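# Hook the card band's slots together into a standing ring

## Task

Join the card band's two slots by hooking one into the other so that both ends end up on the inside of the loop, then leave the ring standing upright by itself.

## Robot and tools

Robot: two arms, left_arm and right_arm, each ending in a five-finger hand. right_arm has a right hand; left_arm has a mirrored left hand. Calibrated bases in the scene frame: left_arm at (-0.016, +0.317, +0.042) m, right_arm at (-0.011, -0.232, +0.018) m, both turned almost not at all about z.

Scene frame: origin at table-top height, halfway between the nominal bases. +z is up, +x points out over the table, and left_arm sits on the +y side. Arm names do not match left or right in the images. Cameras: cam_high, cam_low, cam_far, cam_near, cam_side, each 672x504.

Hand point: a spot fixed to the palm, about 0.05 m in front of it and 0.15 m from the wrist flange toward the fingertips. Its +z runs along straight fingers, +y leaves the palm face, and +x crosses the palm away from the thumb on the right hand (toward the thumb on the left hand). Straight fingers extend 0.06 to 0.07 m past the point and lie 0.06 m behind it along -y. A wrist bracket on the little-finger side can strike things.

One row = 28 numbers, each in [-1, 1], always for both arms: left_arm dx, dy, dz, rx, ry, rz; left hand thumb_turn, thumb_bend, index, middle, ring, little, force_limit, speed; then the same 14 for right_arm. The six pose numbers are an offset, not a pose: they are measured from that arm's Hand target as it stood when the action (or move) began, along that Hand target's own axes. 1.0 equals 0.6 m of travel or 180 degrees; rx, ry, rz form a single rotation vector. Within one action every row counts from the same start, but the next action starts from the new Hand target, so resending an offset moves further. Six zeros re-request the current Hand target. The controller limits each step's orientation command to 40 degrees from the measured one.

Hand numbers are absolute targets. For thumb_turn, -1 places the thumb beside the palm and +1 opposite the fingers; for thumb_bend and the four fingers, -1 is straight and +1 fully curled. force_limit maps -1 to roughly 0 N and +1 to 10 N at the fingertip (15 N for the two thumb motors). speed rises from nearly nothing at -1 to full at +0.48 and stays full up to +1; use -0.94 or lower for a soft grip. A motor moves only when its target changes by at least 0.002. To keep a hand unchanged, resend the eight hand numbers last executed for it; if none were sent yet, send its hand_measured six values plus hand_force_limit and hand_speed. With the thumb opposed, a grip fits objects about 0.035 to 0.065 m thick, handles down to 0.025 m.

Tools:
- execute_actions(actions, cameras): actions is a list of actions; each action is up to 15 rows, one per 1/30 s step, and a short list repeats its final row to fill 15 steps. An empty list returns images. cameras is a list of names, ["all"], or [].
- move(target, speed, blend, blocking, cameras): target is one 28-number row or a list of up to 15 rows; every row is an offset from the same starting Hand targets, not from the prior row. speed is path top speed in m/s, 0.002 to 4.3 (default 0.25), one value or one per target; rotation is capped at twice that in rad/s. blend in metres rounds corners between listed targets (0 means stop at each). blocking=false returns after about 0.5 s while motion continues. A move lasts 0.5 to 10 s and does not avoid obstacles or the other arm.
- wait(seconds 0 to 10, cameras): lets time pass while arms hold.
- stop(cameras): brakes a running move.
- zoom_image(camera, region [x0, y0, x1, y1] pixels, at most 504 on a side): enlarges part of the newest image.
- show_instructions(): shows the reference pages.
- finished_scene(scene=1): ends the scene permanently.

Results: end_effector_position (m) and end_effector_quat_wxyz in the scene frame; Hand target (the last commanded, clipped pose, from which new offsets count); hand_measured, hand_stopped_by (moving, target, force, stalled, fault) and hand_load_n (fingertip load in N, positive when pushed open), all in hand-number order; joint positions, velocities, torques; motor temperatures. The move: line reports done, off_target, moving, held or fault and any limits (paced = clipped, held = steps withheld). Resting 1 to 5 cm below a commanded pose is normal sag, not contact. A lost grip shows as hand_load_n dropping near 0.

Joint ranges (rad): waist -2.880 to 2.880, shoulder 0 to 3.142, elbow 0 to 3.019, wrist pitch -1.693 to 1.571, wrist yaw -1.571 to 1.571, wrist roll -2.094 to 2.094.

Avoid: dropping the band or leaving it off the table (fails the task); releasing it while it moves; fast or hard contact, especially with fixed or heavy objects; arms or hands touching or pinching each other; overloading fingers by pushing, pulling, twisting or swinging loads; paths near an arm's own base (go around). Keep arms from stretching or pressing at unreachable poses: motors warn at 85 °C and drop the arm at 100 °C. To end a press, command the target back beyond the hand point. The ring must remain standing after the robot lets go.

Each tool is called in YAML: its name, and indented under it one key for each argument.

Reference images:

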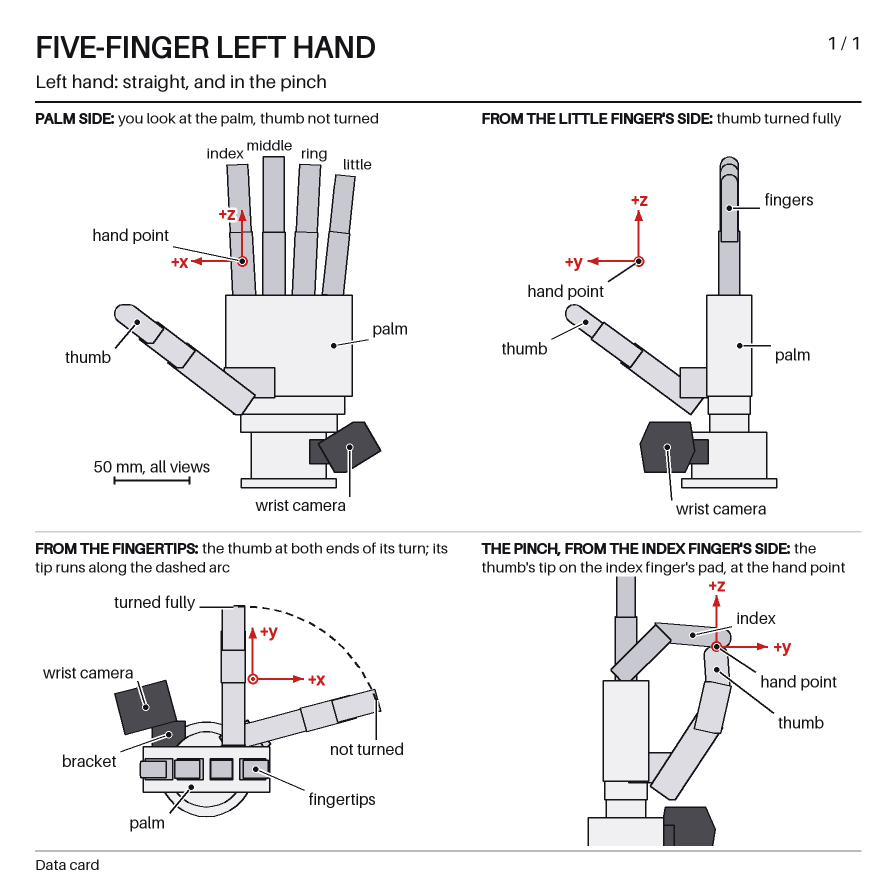

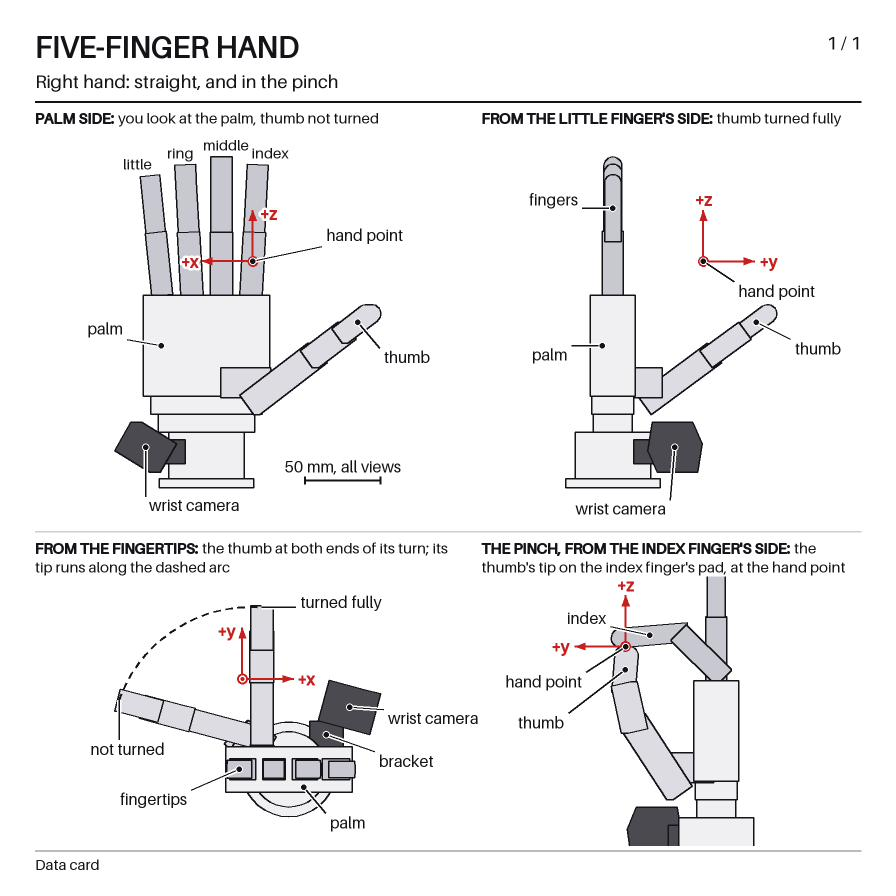

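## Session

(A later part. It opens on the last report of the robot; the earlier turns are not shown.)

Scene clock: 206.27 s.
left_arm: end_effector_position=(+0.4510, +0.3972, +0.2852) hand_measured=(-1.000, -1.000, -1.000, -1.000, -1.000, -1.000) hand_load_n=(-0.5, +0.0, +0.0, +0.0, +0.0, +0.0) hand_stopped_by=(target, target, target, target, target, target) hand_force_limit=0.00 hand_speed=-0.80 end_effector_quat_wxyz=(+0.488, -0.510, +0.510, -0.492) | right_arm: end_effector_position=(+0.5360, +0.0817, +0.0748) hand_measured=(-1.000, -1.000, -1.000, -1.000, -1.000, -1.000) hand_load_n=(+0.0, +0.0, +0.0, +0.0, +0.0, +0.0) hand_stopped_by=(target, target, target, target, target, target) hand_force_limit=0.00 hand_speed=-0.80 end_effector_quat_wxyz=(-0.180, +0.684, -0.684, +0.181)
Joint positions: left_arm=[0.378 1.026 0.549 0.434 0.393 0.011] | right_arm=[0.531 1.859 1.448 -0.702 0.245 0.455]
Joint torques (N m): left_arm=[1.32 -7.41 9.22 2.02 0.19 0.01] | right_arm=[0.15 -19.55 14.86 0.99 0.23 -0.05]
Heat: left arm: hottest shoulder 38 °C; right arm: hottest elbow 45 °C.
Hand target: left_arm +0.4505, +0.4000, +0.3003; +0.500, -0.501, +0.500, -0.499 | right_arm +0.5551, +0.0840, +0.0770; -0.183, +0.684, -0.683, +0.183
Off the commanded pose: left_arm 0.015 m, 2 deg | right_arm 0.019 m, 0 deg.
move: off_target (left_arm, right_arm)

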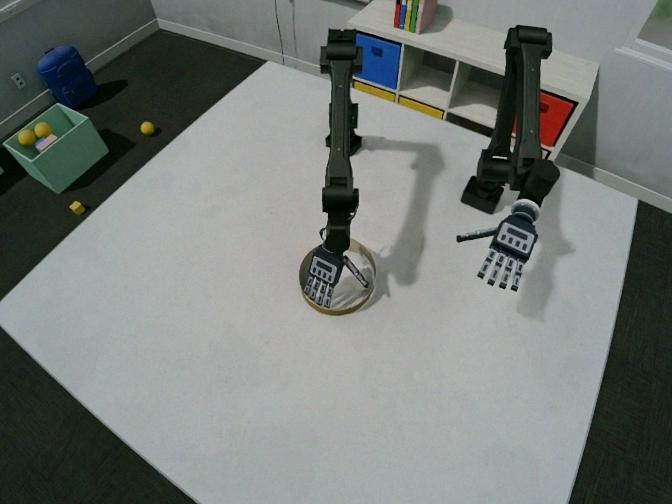

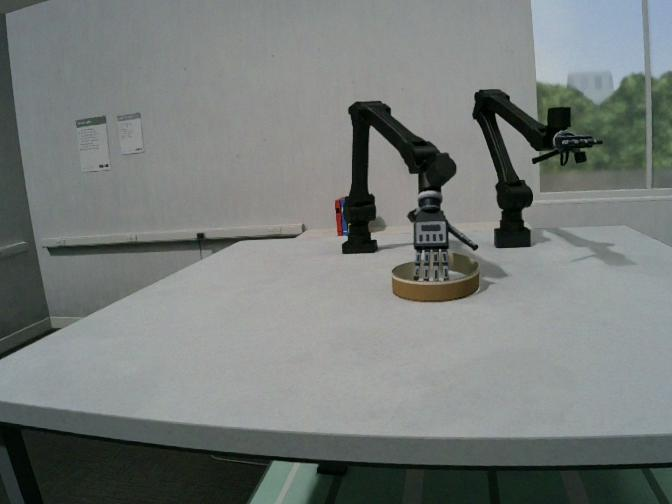

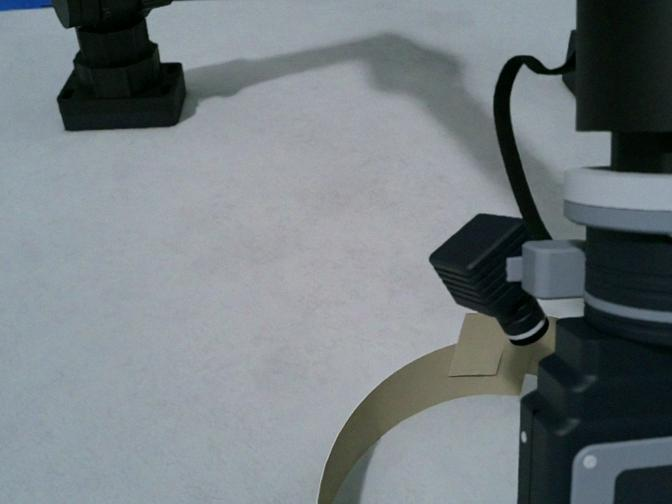

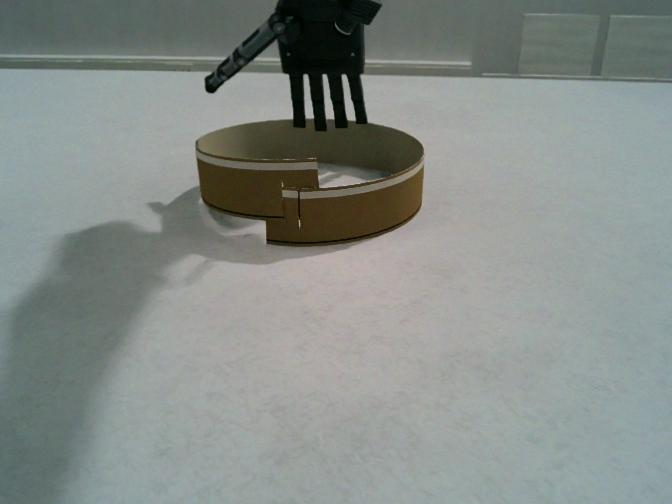

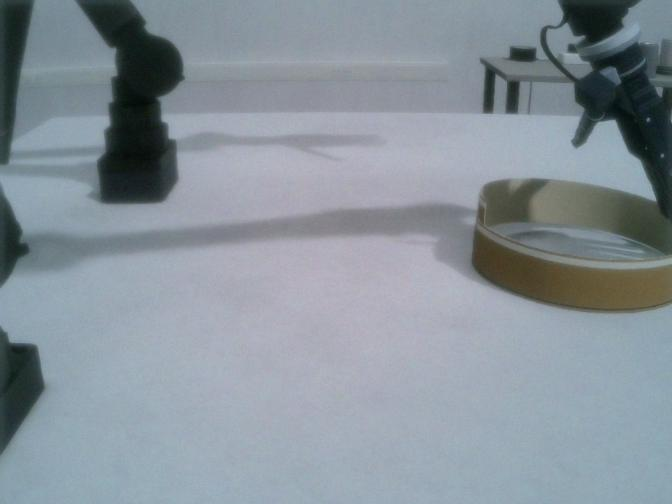

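move:
  target:
    - [0,0,0,0,0,0,-1,-1,-1,-1,-1,-1,0,-0.8,0,0.027,-0.054,0,0,0,-1,-1,-1,-1,-1,-1,0,-0.8]
    - [0,0,0,0,0,0,-1,-1,-1,-1,-1,-1,0,-0.8,0.083,0.048,-0.317,0,0,0,-1,-1,-1,-1,-1,-1,0,-0.8]
    - [0,0,0,0,0,0,-1,-1,-1,-1,-1,-1,0,-0.8,0.24,0.264,-0.293,0.333,0,0,-1,-1,-1,-1,-1,-1,0,-0.8]
  speed: [0.1,0.2,0.2]
  blend: [0.01,0.03,0]
  cameras: ["all"]

zoom_image:
  camera: "cam_near"
  region: [230, 130, 370, 260]

zoom_image:
  camera: "cam_far"
  region: [400, 280, 600, 430]

Scene clock: 227.50 s.
left_arm: end_effector_position=(+0.4510, +0.3972, +0.2852) hand_measured=(-1.000, -1.000, -1.000, -1.000, -1.000, -1.000) hand_load_n=(+0.0, +0.0, +0.0, +0.0, +0.0, +0.0) hand_stopped_by=(target, target, target, target, target, target) hand_force_limit=0.00 hand_speed=-0.80 end_effector_quat_wxyz=(+0.488, -0.510, +0.510, -0.492) | right_arm: end_effector_position=(+0.3348, -0.0619, +0.1573) hand_measured=(-1.000, -1.000, -1.000, -1.000, -1.000, -1.000) hand_load_n=(-0.5, +0.0, +0.0, +0.0, +0.0, +0.0) hand_stopped_by=(target, target, target, target, target, target) hand_force_limit=0.00 hand_speed=-0.80 end_effector_quat_wxyz=(+0.503, -0.492, +0.506, -0.499)
Joint positions: left_arm=[0.378 1.026 0.549 0.434 0.393 0.011] | right_arm=[0.769 1.033 0.16 0.879 0.761 0.015]
Joint torques (N m): left_arm=[1.32 -7.41 9.24 2.02 0.2 0.02] | right_arm=[2.2 -2.14 7.25 2.81 0.16 -0.05]
Heat: left arm: hottest shoulder 37 °C; right arm: hottest elbow 46 °C.
Hand target: left_arm +0.4505, +0.4000, +0.3003; +0.500, -0.501, +0.500, -0.499 | right_arm +0.3302, -0.0601, +0.1505; +0.500, -0.501, +0.500, -0.500
Off the commanded pose: left_arm 0.015 m, 2 deg | right_arm 0.008 m, 1 deg.
move: off_target (left_arm)

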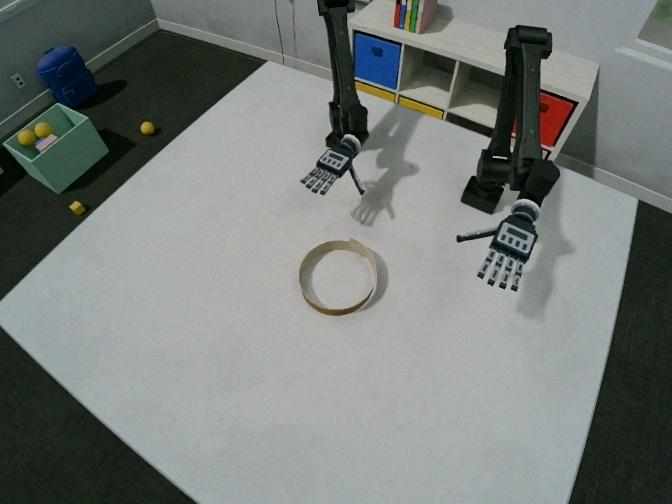

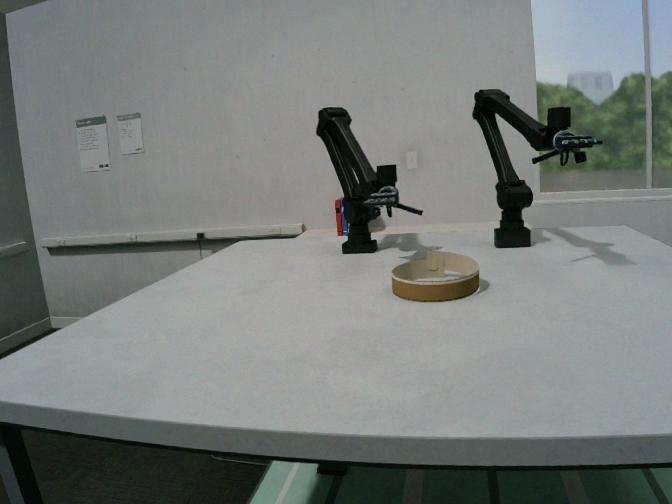

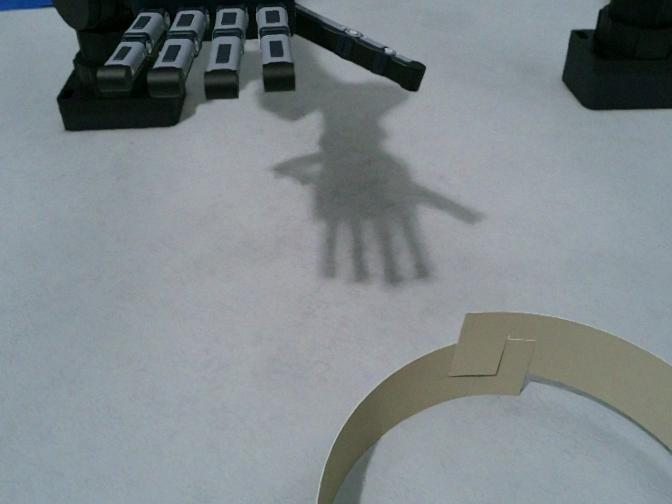

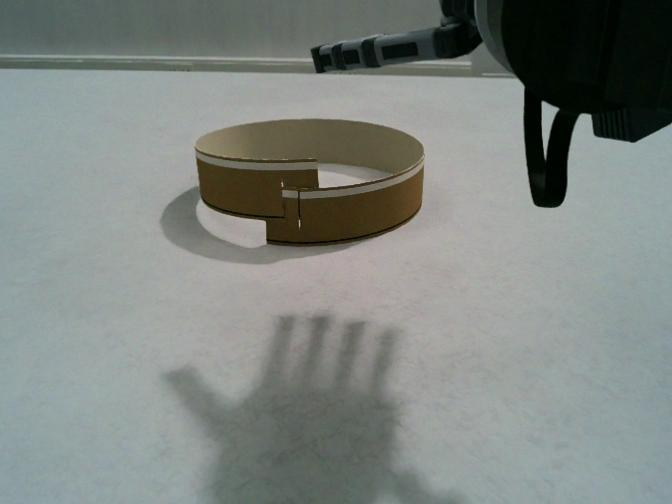

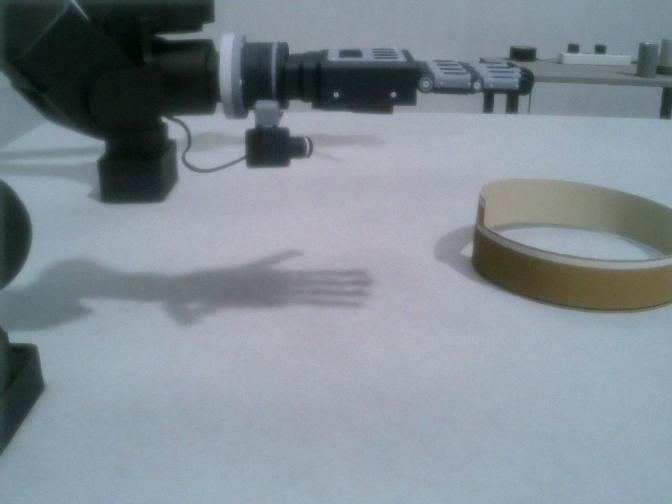

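Scaled by 3.600 from the camera's 672x504 image, which has a finer 960x720 frame.

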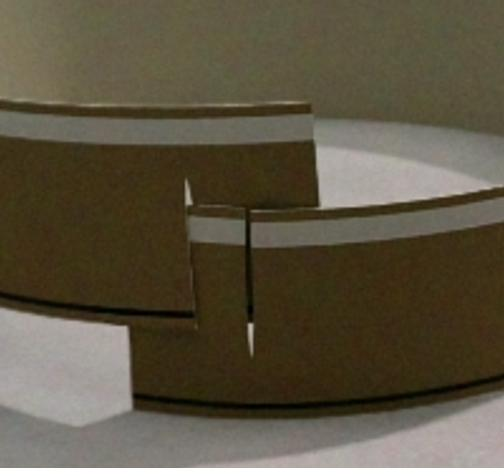

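Scaled by 2.520 from the camera's 672x504 image, which has a finer 960x720 frame.

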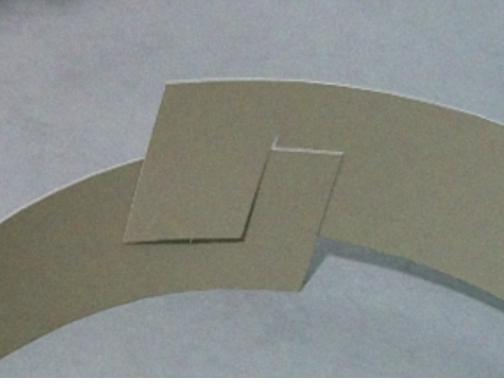

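move:
  target: [0,0,0,0,0,0,-1,-1,-1,-1,-1,-1,0,-0.8,-0.097,0.075,0.12,0,-0.161,0,1,-0.1,0,-1,-1,-1,0,-0.3]
  speed: 0.12
  cameras: ["all"]

zoom_image:
  camera: "cam_side"
  region: [400, 60, 640, 240]

zoom_image:
  camera: "cam_far"
  region: [300, 200, 600, 420]

Scene clock: 293.17 s.
left_arm: end_effector_position=(+0.4510, +0.3972, +0.2852) hand_measured=(-1.000, -1.000, -1.000, -1.000, -1.000, -1.000) hand_load_n=(+0.0, +0.0, +0.0, +0.0, +0.0, +0.0) hand_stopped_by=(target, target, target, target, target, target) hand_force_limit=0.00 hand_speed=-0.80 end_effector_quat_wxyz=(+0.488, -0.510, +0.510, -0.492) | right_arm: end_effector_position=(+0.3858, -0.0019, +0.0978) hand_measured=(+1.000, -0.100, +0.000, -1.000, -1.000, -1.000) hand_load_n=(+0.0, +0.0, +0.0, +0.0, +0.0, +0.0) hand_stopped_by=(target, target, target, target, target, target) hand_force_limit=0.00 hand_speed=-0.30 end_effector_quat_wxyz=(+0.604, -0.618, +0.365, -0.346)
Joint positions: left_arm=[0.378 1.026 0.549 0.434 0.393 0.011] | right_arm=[0.432 1.534 0.277 1.225 -0.105 0.01]
Joint torques (N m): left_arm=[1.32 -7.59 9.25 1.99 0.2 0.02] | right_arm=[-0.21 -7.47 8.02 3.23 0 -0.05]
Motor temperatures (°C): left_arm=[36 37 37 33 32 32] | right_arm=[34 32 38 31 31 34]
Heat: left arm: hottest shoulder 37 °C; right arm: hottest elbow 38 °C.
Hand target: left_arm +0.4505, +0.4000, +0.3003; +0.500, -0.501, +0.500, -0.499 | right_arm +0.4021, -0.0018, +0.1052; +0.609, -0.610, +0.359, -0.358
Off the commanded pose: left_arm 0.015 m, 2 deg | right_arm 0.018 m, 2 deg.
move: off_target (left_arm, right_arm)

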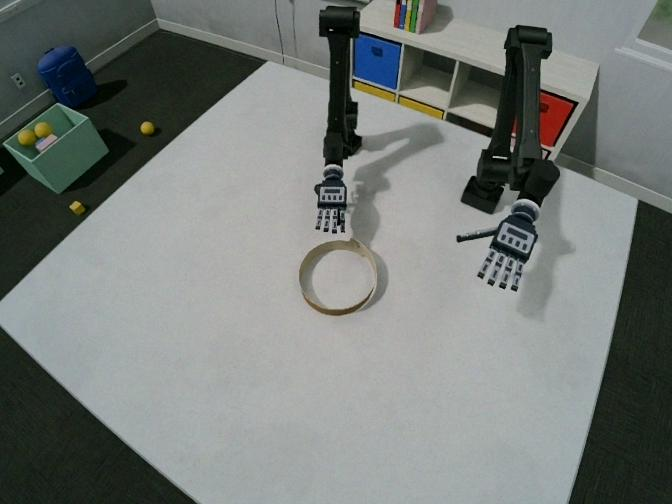

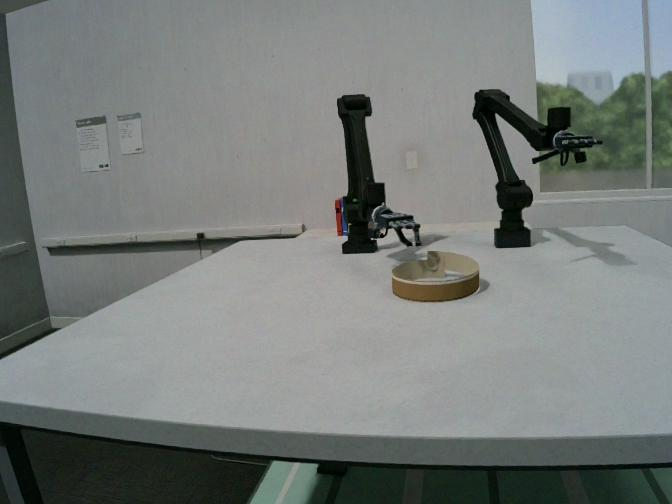

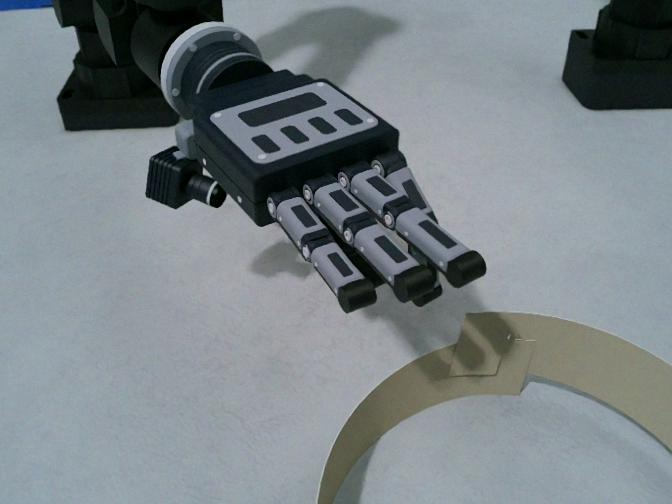

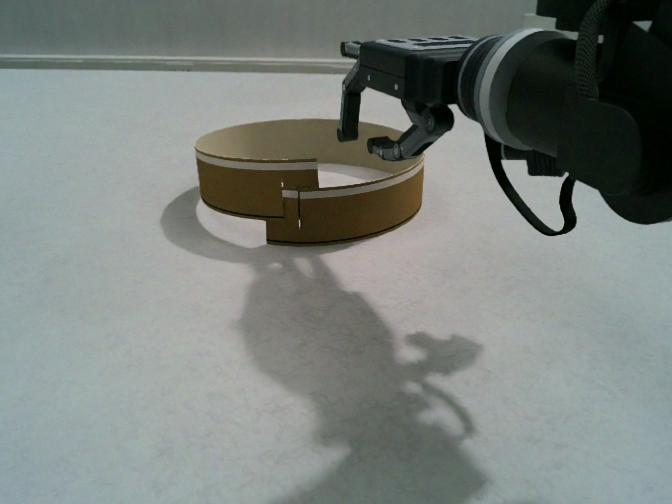

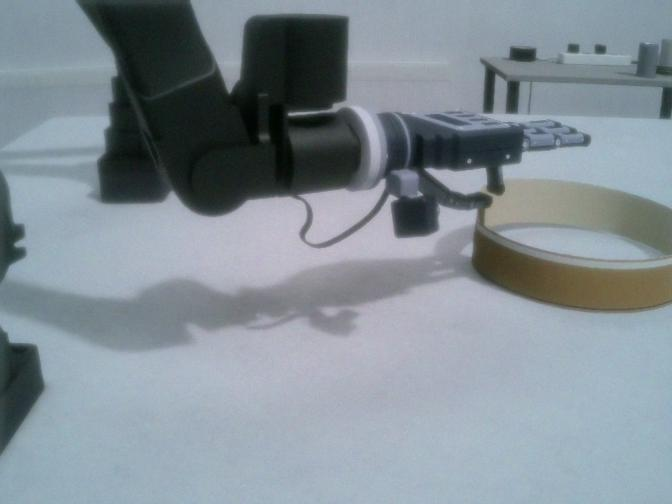

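Scaled by 2.100 from the camera's 672x504 image, which has a finer 960x720 frame.

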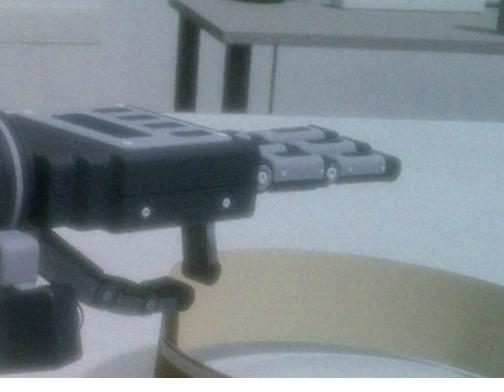

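Scaled by 1.680 from the camera's 672x504 image, which has a finer 960x720 frame.

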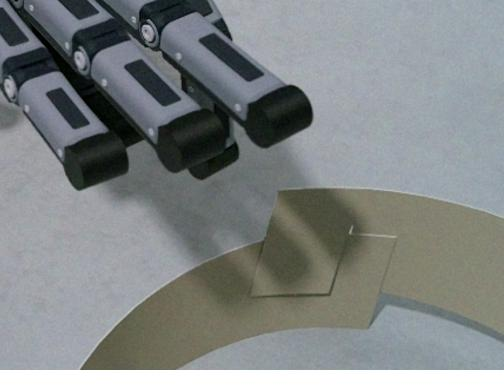

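move:
  target: [0,0,0,0,0,0,-1,-1,-1,-1,-1,-1,0,-0.8,0.007,0.075,0.013,0,0,0,1,-0.3,-0.1,-1,-1,-1,0,-0.3]
  speed: 0.08
  cameras: ["cam_high","cam_far","cam_near","cam_side"]

zoom_image:
  camera: "cam_side"
  region: [400, 100, 600, 250]

zoom_image:
  camera: "cam_far"
  region: [300, 230, 600, 440]

zoom_image:
  camera: "cam_near"
  region: [230, 100, 450, 260]

Scene clock: 328.77 s.
left_arm: end_effector_position=(+0.4510, +0.3972, +0.2852) hand_measured=(-1.000, -1.000, -1.000, -1.000, -1.000, -1.000) hand_load_n=(+0.0, +0.0, +0.0, +0.0, +0.0, +0.0) hand_stopped_by=(target, target, target, target, target, target) hand_force_limit=0.00 hand_speed=-0.80 end_effector_quat_wxyz=(+0.488, -0.510, +0.510, -0.492) | right_arm: end_effector_position=(+0.3992, +0.0006, +0.0590) hand_measured=(+1.000, -0.300, -0.100, -1.000, -1.000, -1.000) hand_load_n=(+0.0, +0.0, +0.0, +0.0, -0.5, +0.0) hand_stopped_by=(target, target, target, target, target, target) hand_force_limit=0.00 hand_speed=-0.30 end_effector_quat_wxyz=(+0.607, -0.615, +0.363, -0.348)
Joint positions: left_arm=[0.378 1.026 0.549 0.434 0.393 0.011] | right_arm=[0.421 1.783 0.312 1.45 -0.116 0.01]
Joint torques (N m): left_arm=[1.38 -7.47 9.28 2.03 0.19 0.01] | right_arm=[-0.09 -9.64 5.11 3 0.03 -0.05]
Heat: left arm: hottest shoulder 37 °C; right arm: hottest elbow 38 °C.
Hand target: left_arm +0.4505, +0.4000, +0.3003; +0.500, -0.501, +0.500, -0.499 | right_arm +0.4110, -0.0018, +0.0603; +0.609, -0.610, +0.359, -0.358
Off the commanded pose: left_arm 0.015 m, 2 deg | right_arm 0.012 m, 1 deg.
move: off_target (left_arm, right_arm)
Images, in order (width x height): cam_high 672x504, cam_far 672x504, cam_near 672x504, cam_side 672x504.

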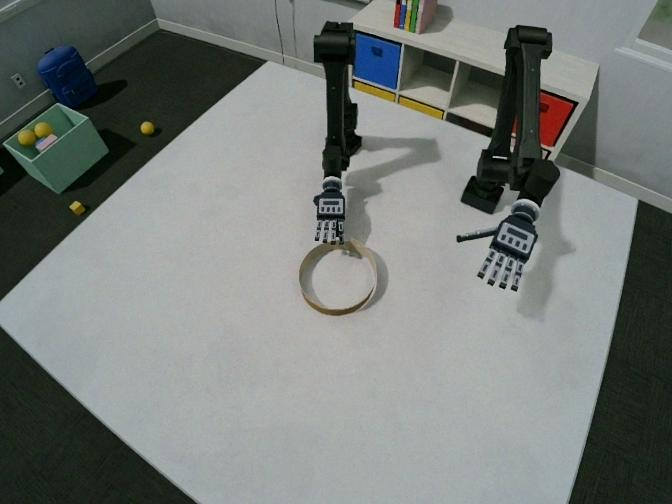

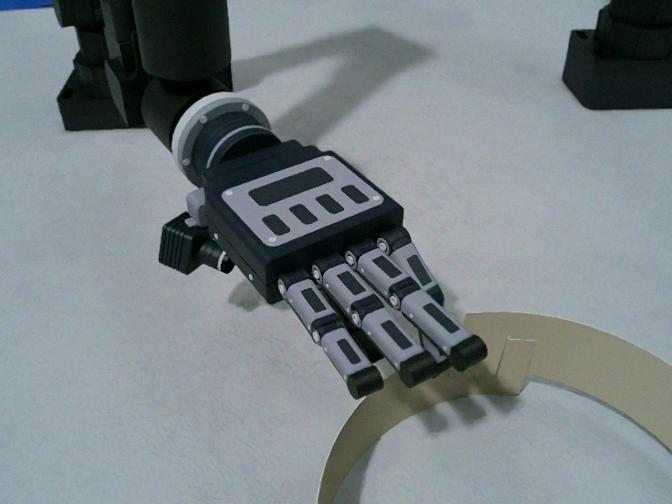

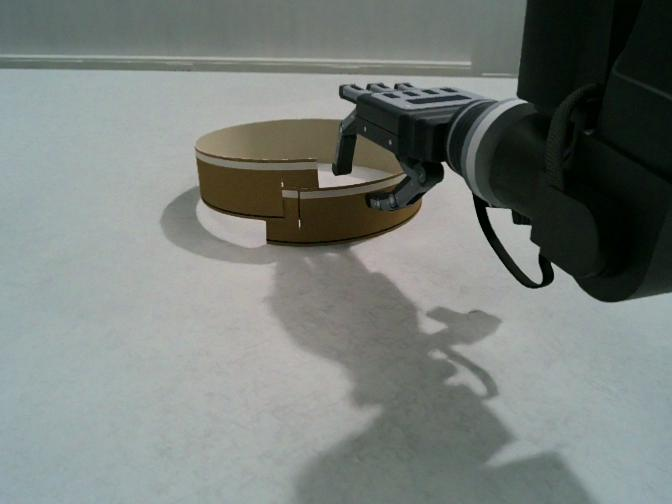

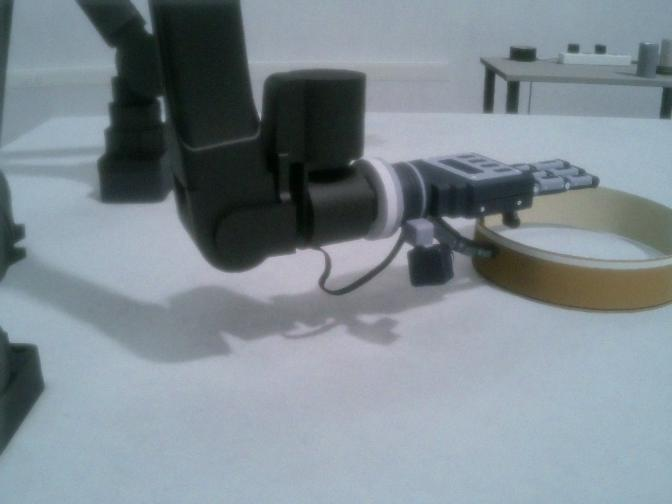

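Scaled by 2.520 from the camera's 672x504 image, which has a finer 960x720 frame.

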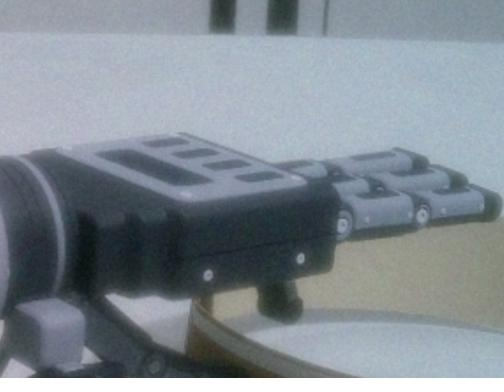

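Scaled by 1.680 from the camera's 672x504 image, which has a finer 960x720 frame.

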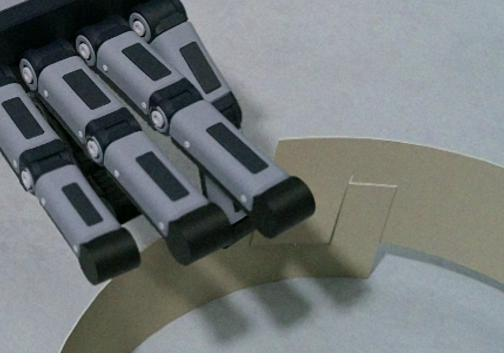

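Scaled by 2.291 from the camera's 672x504 image, which has a finer 960x720 frame.

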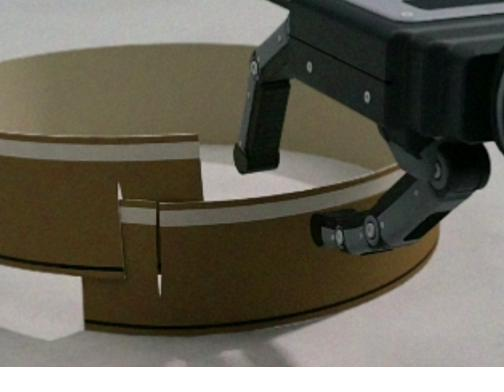

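move:
  target: [0,0,0,0,0,0,-1,-1,-1,-1,-1,-1,0,-0.8,0,0.03,0,0,0,0,1,-0.3,-0.1,-1,-1,-1,0,-0.3]
  speed: 0.05
  cameras: ["cam_far","cam_near","cam_side"]

zoom_image:
  camera: "cam_near"
  region: [230, 100, 450, 260]

zoom_image:
  camera: "cam_side"
  region: [440, 180, 600, 300]

Scene clock: 339.60 s.
left_arm: end_effector_position=(+0.4510, +0.3972, +0.2852) hand_measured=(-1.000, -1.000, -1.000, -1.000, -1.000, -1.000) hand_load_n=(+0.0, +0.0, +0.0, +0.0, +0.0, +0.0) hand_stopped_by=(target, target, target, target, target, target) hand_force_limit=0.00 hand_speed=-0.80 end_effector_quat_wxyz=(+0.488, -0.510, +0.510, -0.492) | right_arm: end_effector_position=(+0.4010, +0.0014, +0.0430) hand_measured=(+1.000, -0.300, -0.100, -1.000, -1.000, -1.000) hand_load_n=(+0.0, +0.0, +0.0, +0.0, +0.0, +0.0) hand_stopped_by=(target, target, target, target, target, target) hand_force_limit=0.00 hand_speed=-0.30 end_effector_quat_wxyz=(+0.609, -0.614, +0.362, -0.349)
Joint positions: left_arm=[0.378 1.026 0.549 0.434 0.393 0.011] | right_arm=[0.421 1.876 0.325 1.535 -0.116 0.01]
Joint torques (N m): left_arm=[1.26 -7.41 9.26 2.03 0.19 0.02] | right_arm=[-0.21 -10.05 4.07 3.14 0.04 -0.05]
Heat: left arm: hottest shoulder 37 °C; right arm: hottest elbow 38 °C.
Hand target: left_arm +0.4505, +0.4000, +0.3003; +0.500, -0.501, +0.500, -0.499 | right_arm +0.4109, -0.0019, +0.0422; +0.609, -0.610, +0.359, -0.358
Off the commanded pose: left_arm 0.015 m, 2 deg | right_arm 0.010 m, 1 deg.
move: off_target (left_arm)
Images, in order (width x height): cam_far 672x504, cam_near 672x504, cam_side 672x504.

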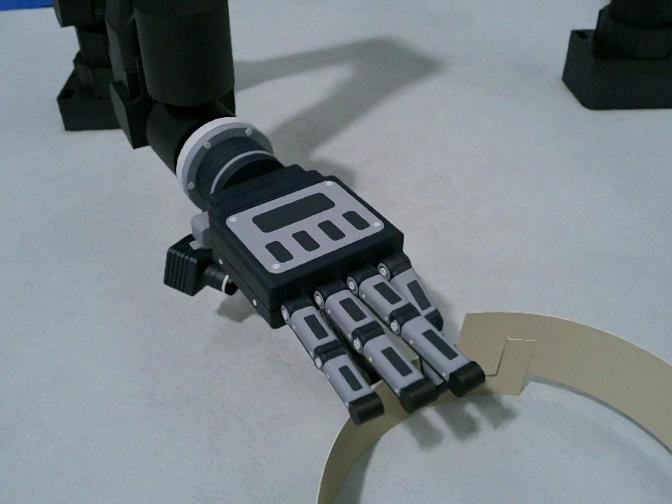

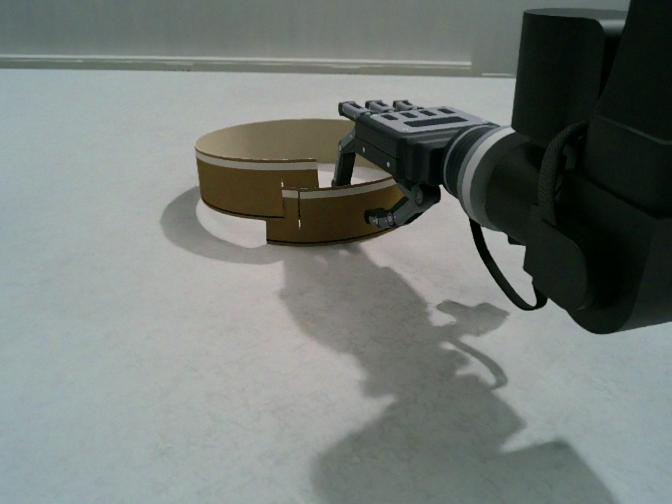

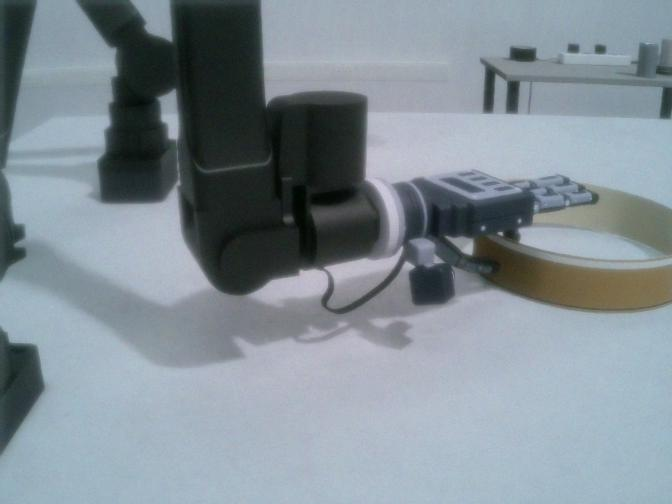

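Scaled by 2.291 from the camera's 672x504 image, which has a finer 960x720 frame.

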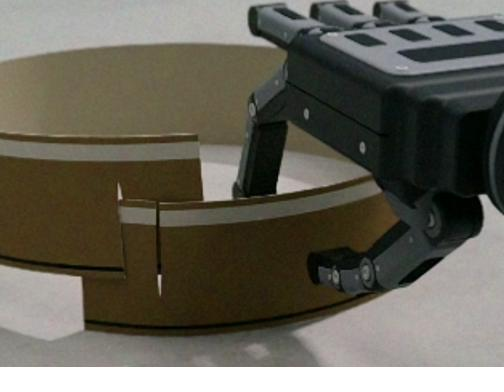

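Scaled by 3.150 from the camera's 672x504 image, which has a finer 960x720 frame.

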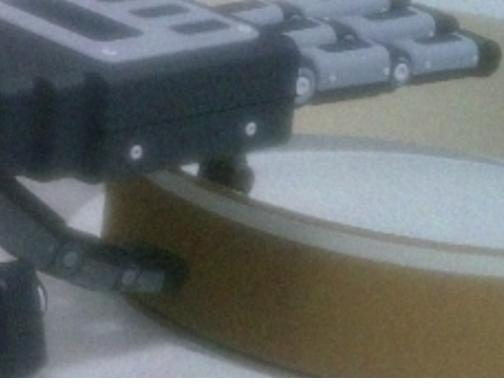

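move:
  target: [0,0,0,0,0,0,-1,-1,-1,-1,-1,-1,0,-0.8,0,0.02,0,0,0,0,1,-0.3,-0.1,-1,-1,-1,0,-0.3]
  speed: 0.05
  cameras: ["cam_far","cam_near","cam_side"]

zoom_image:
  camera: "cam_near"
  region: [230, 100, 450, 260]

zoom_image:
  camera: "cam_side"
  region: [440, 180, 600, 300]

Scene clock: 346.47 s.
left_arm: end_effector_position=(+0.4510, +0.3972, +0.2852) hand_measured=(-1.000, -1.000, -1.000, -1.000, -1.000, -1.000) hand_load_n=(-0.5, +0.0, +0.0, +0.0, -0.5, +0.0) hand_stopped_by=(target, target, target, target, target, target) hand_force_limit=0.00 hand_speed=-0.80 end_effector_quat_wxyz=(+0.488, -0.510, +0.510, -0.492) | right_arm: end_effector_position=(+0.4019, +0.0019, +0.0325) hand_measured=(+1.000, -0.300, -0.100, -1.000, -1.000, -1.000) hand_load_n=(+0.0, +0.0, +0.0, -0.5, +0.0, +0.0) hand_stopped_by=(target, target, target, target, target, target) hand_force_limit=0.00 hand_speed=-0.30 end_effector_quat_wxyz=(+0.604, -0.619, +0.364, -0.345)
Joint positions: left_arm=[0.378 1.026 0.549 0.434 0.393 0.011] | right_arm=[0.421 1.912 0.334 1.547 -0.117 0.01]
Joint torques (N m): left_arm=[1.32 -7.36 9.25 2 0.2 0.01] | right_arm=[-0.15 -10.46 3.63 3.12 0.04 -0.05]
Heat: left arm: hottest shoulder 37 °C; right arm: hottest elbow 37 °C.
Hand target: left_arm +0.4505, +0.4000, +0.3003; +0.500, -0.501, +0.500, -0.499 | right_arm +0.4109, -0.0018, +0.0304; +0.609, -0.610, +0.359, -0.358
Off the commanded pose: left_arm 0.015 m, 2 deg | right_arm 0.010 m, 2 deg.
joint sent to its limit (right arm) — joint 4 (wrist pitch), upper limit. The joint targets still meet the commanded pose.
move: off_target (left_arm)
Images, in order (width x height): cam_far 672x504, cam_near 672x504, cam_side 672x504.

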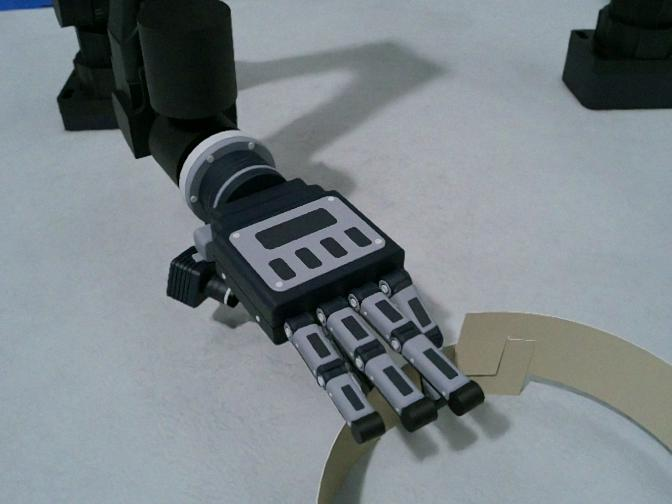

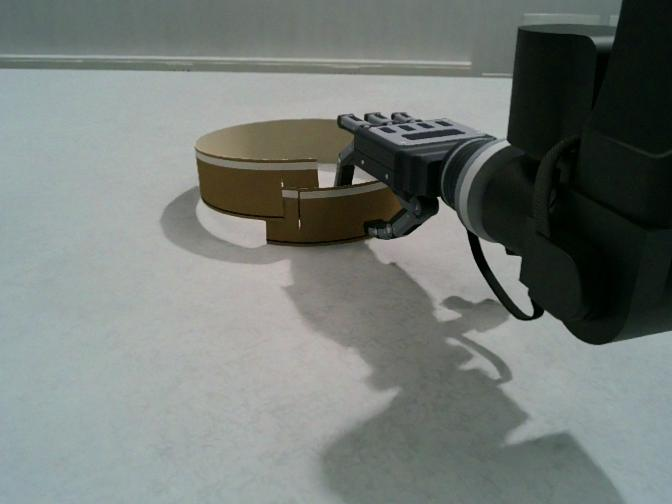

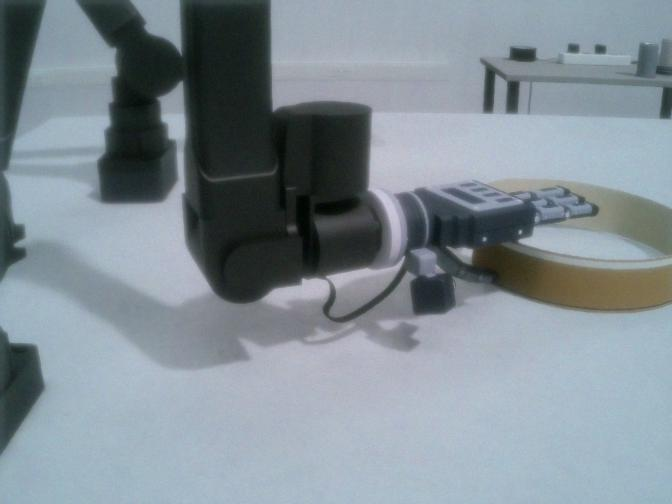

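Scaled by 2.291 from the camera's 672x504 image, which has a finer 960x720 frame.

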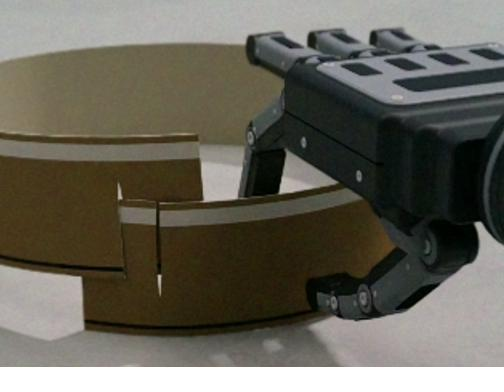

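Scaled by 3.150 from the camera's 672x504 image, which has a finer 960x720 frame.

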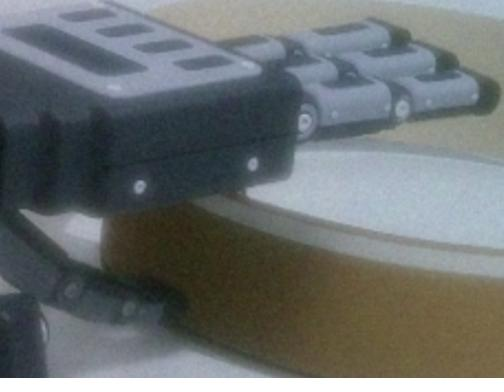

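move:
  target:
    - [0,0,0,0,0,0,-1,-1,-1,-1,-1,-1,0,-0.8,0,0,0,0,0,0,1,-0.3,0.15,-1,-1,-1,-0.6,-0.7]
    - [0,0,0,0,0,0,-1,-1,-1,-1,-1,-1,0,-0.8,0,0,0,0,0,0,1,-0.05,0.15,-1,-1,-1,-0.6,-0.7]
  speed: 0.05
  cameras: ["cam_far","cam_near","cam_side"]

zoom_image:
  camera: "cam_near"
  region: [230, 100, 450, 260]

zoom_image:
  camera: "cam_side"
  region: [440, 180, 600, 300]

Scene clock: 357.50 s.
left_arm: end_effector_position=(+0.4510, +0.3972, +0.2852) hand_measured=(-1.000, -1.000, -1.000, -1.000, -1.000, -1.000) hand_load_n=(+0.0, +0.0, +0.0, +0.0, -0.5, +0.0) hand_stopped_by=(target, target, target, target, target, target) hand_force_limit=0.00 hand_speed=-0.80 end_effector_quat_wxyz=(+0.488, -0.510, +0.510, -0.492) | right_arm: end_effector_position=(+0.4020, +0.0019, +0.0325) hand_measured=(+1.000, -0.050, +0.150, -1.000, -1.000, -1.000) hand_load_n=(+0.0, +0.0, +0.0, +0.0, +0.0, +0.0) hand_stopped_by=(target, target, target, target, target, target) hand_force_limit=-0.60 hand_speed=-0.70 end_effector_quat_wxyz=(+0.604, -0.619, +0.364, -0.346)
Joint positions: left_arm=[0.378 1.026 0.549 0.434 0.393 0.011] | right_arm=[0.421 1.912 0.334 1.547 -0.117 0.009]
Joint torques (N m): left_arm=[1.38 -7.47 9.25 1.99 0.2 0.01] | right_arm=[-0.44 -10.17 3.69 3.23 0.02 -0.07]
Heat: left arm: hottest shoulder 37 °C; right arm: hottest elbow 37 °C.
Hand target: left_arm +0.4505, +0.4000, +0.3003; +0.500, -0.501, +0.500, -0.499 | right_arm +0.4109, -0.0018, +0.0303; +0.609, -0.610, +0.359, -0.358
Off the commanded pose: left_arm 0.015 m, 2 deg | right_arm 0.010 m, 2 deg.
joint sent to its limit (right arm) — joint 4 (wrist pitch), upper limit. The joint targets still meet the commanded pose.
move: off_target (left_arm)
Images, in order (width x height): cam_far 672x504, cam_near 672x504, cam_side 672x504.

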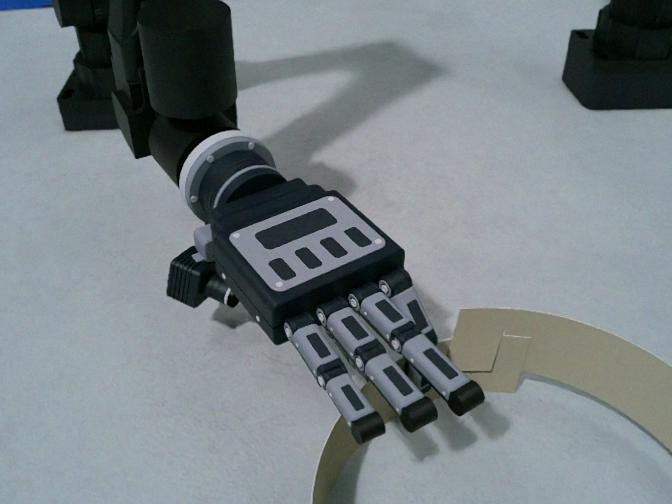

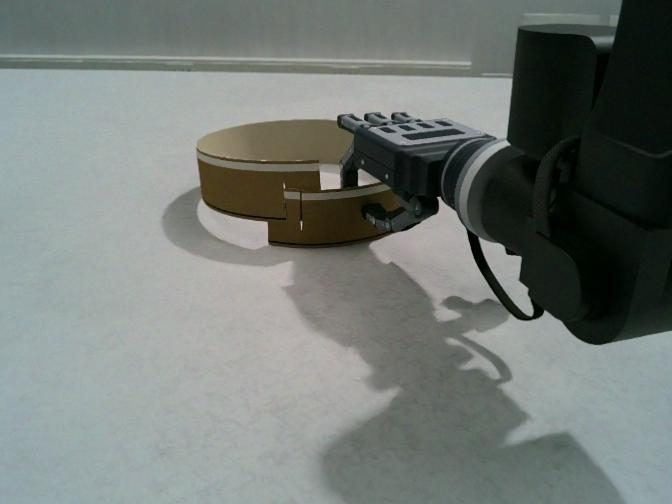

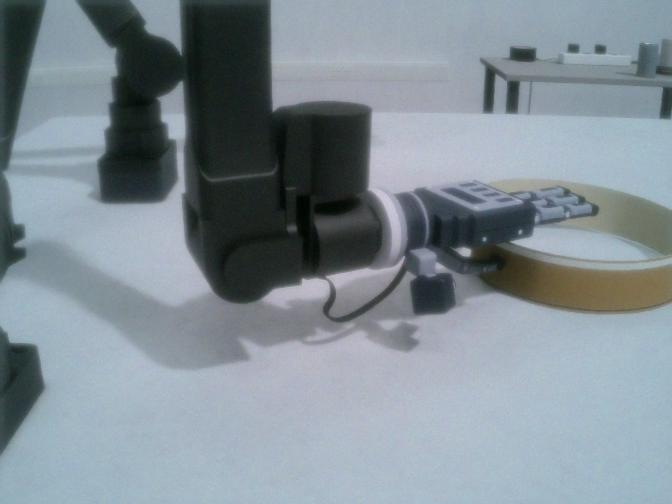

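Scaled by 2.291 from the camera's 672x504 image, which has a finer 960x720 frame.

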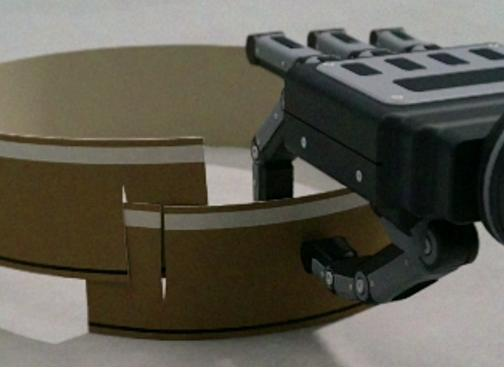

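Scaled by 3.150 from the camera's 672x504 image, which has a finer 960x720 frame.

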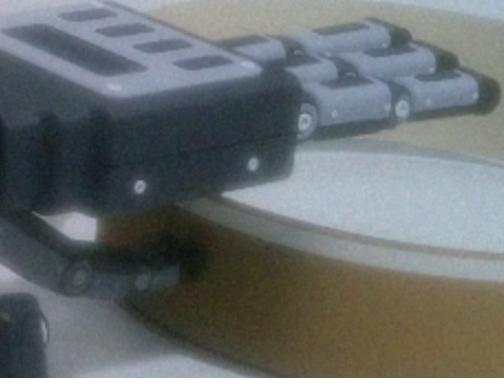

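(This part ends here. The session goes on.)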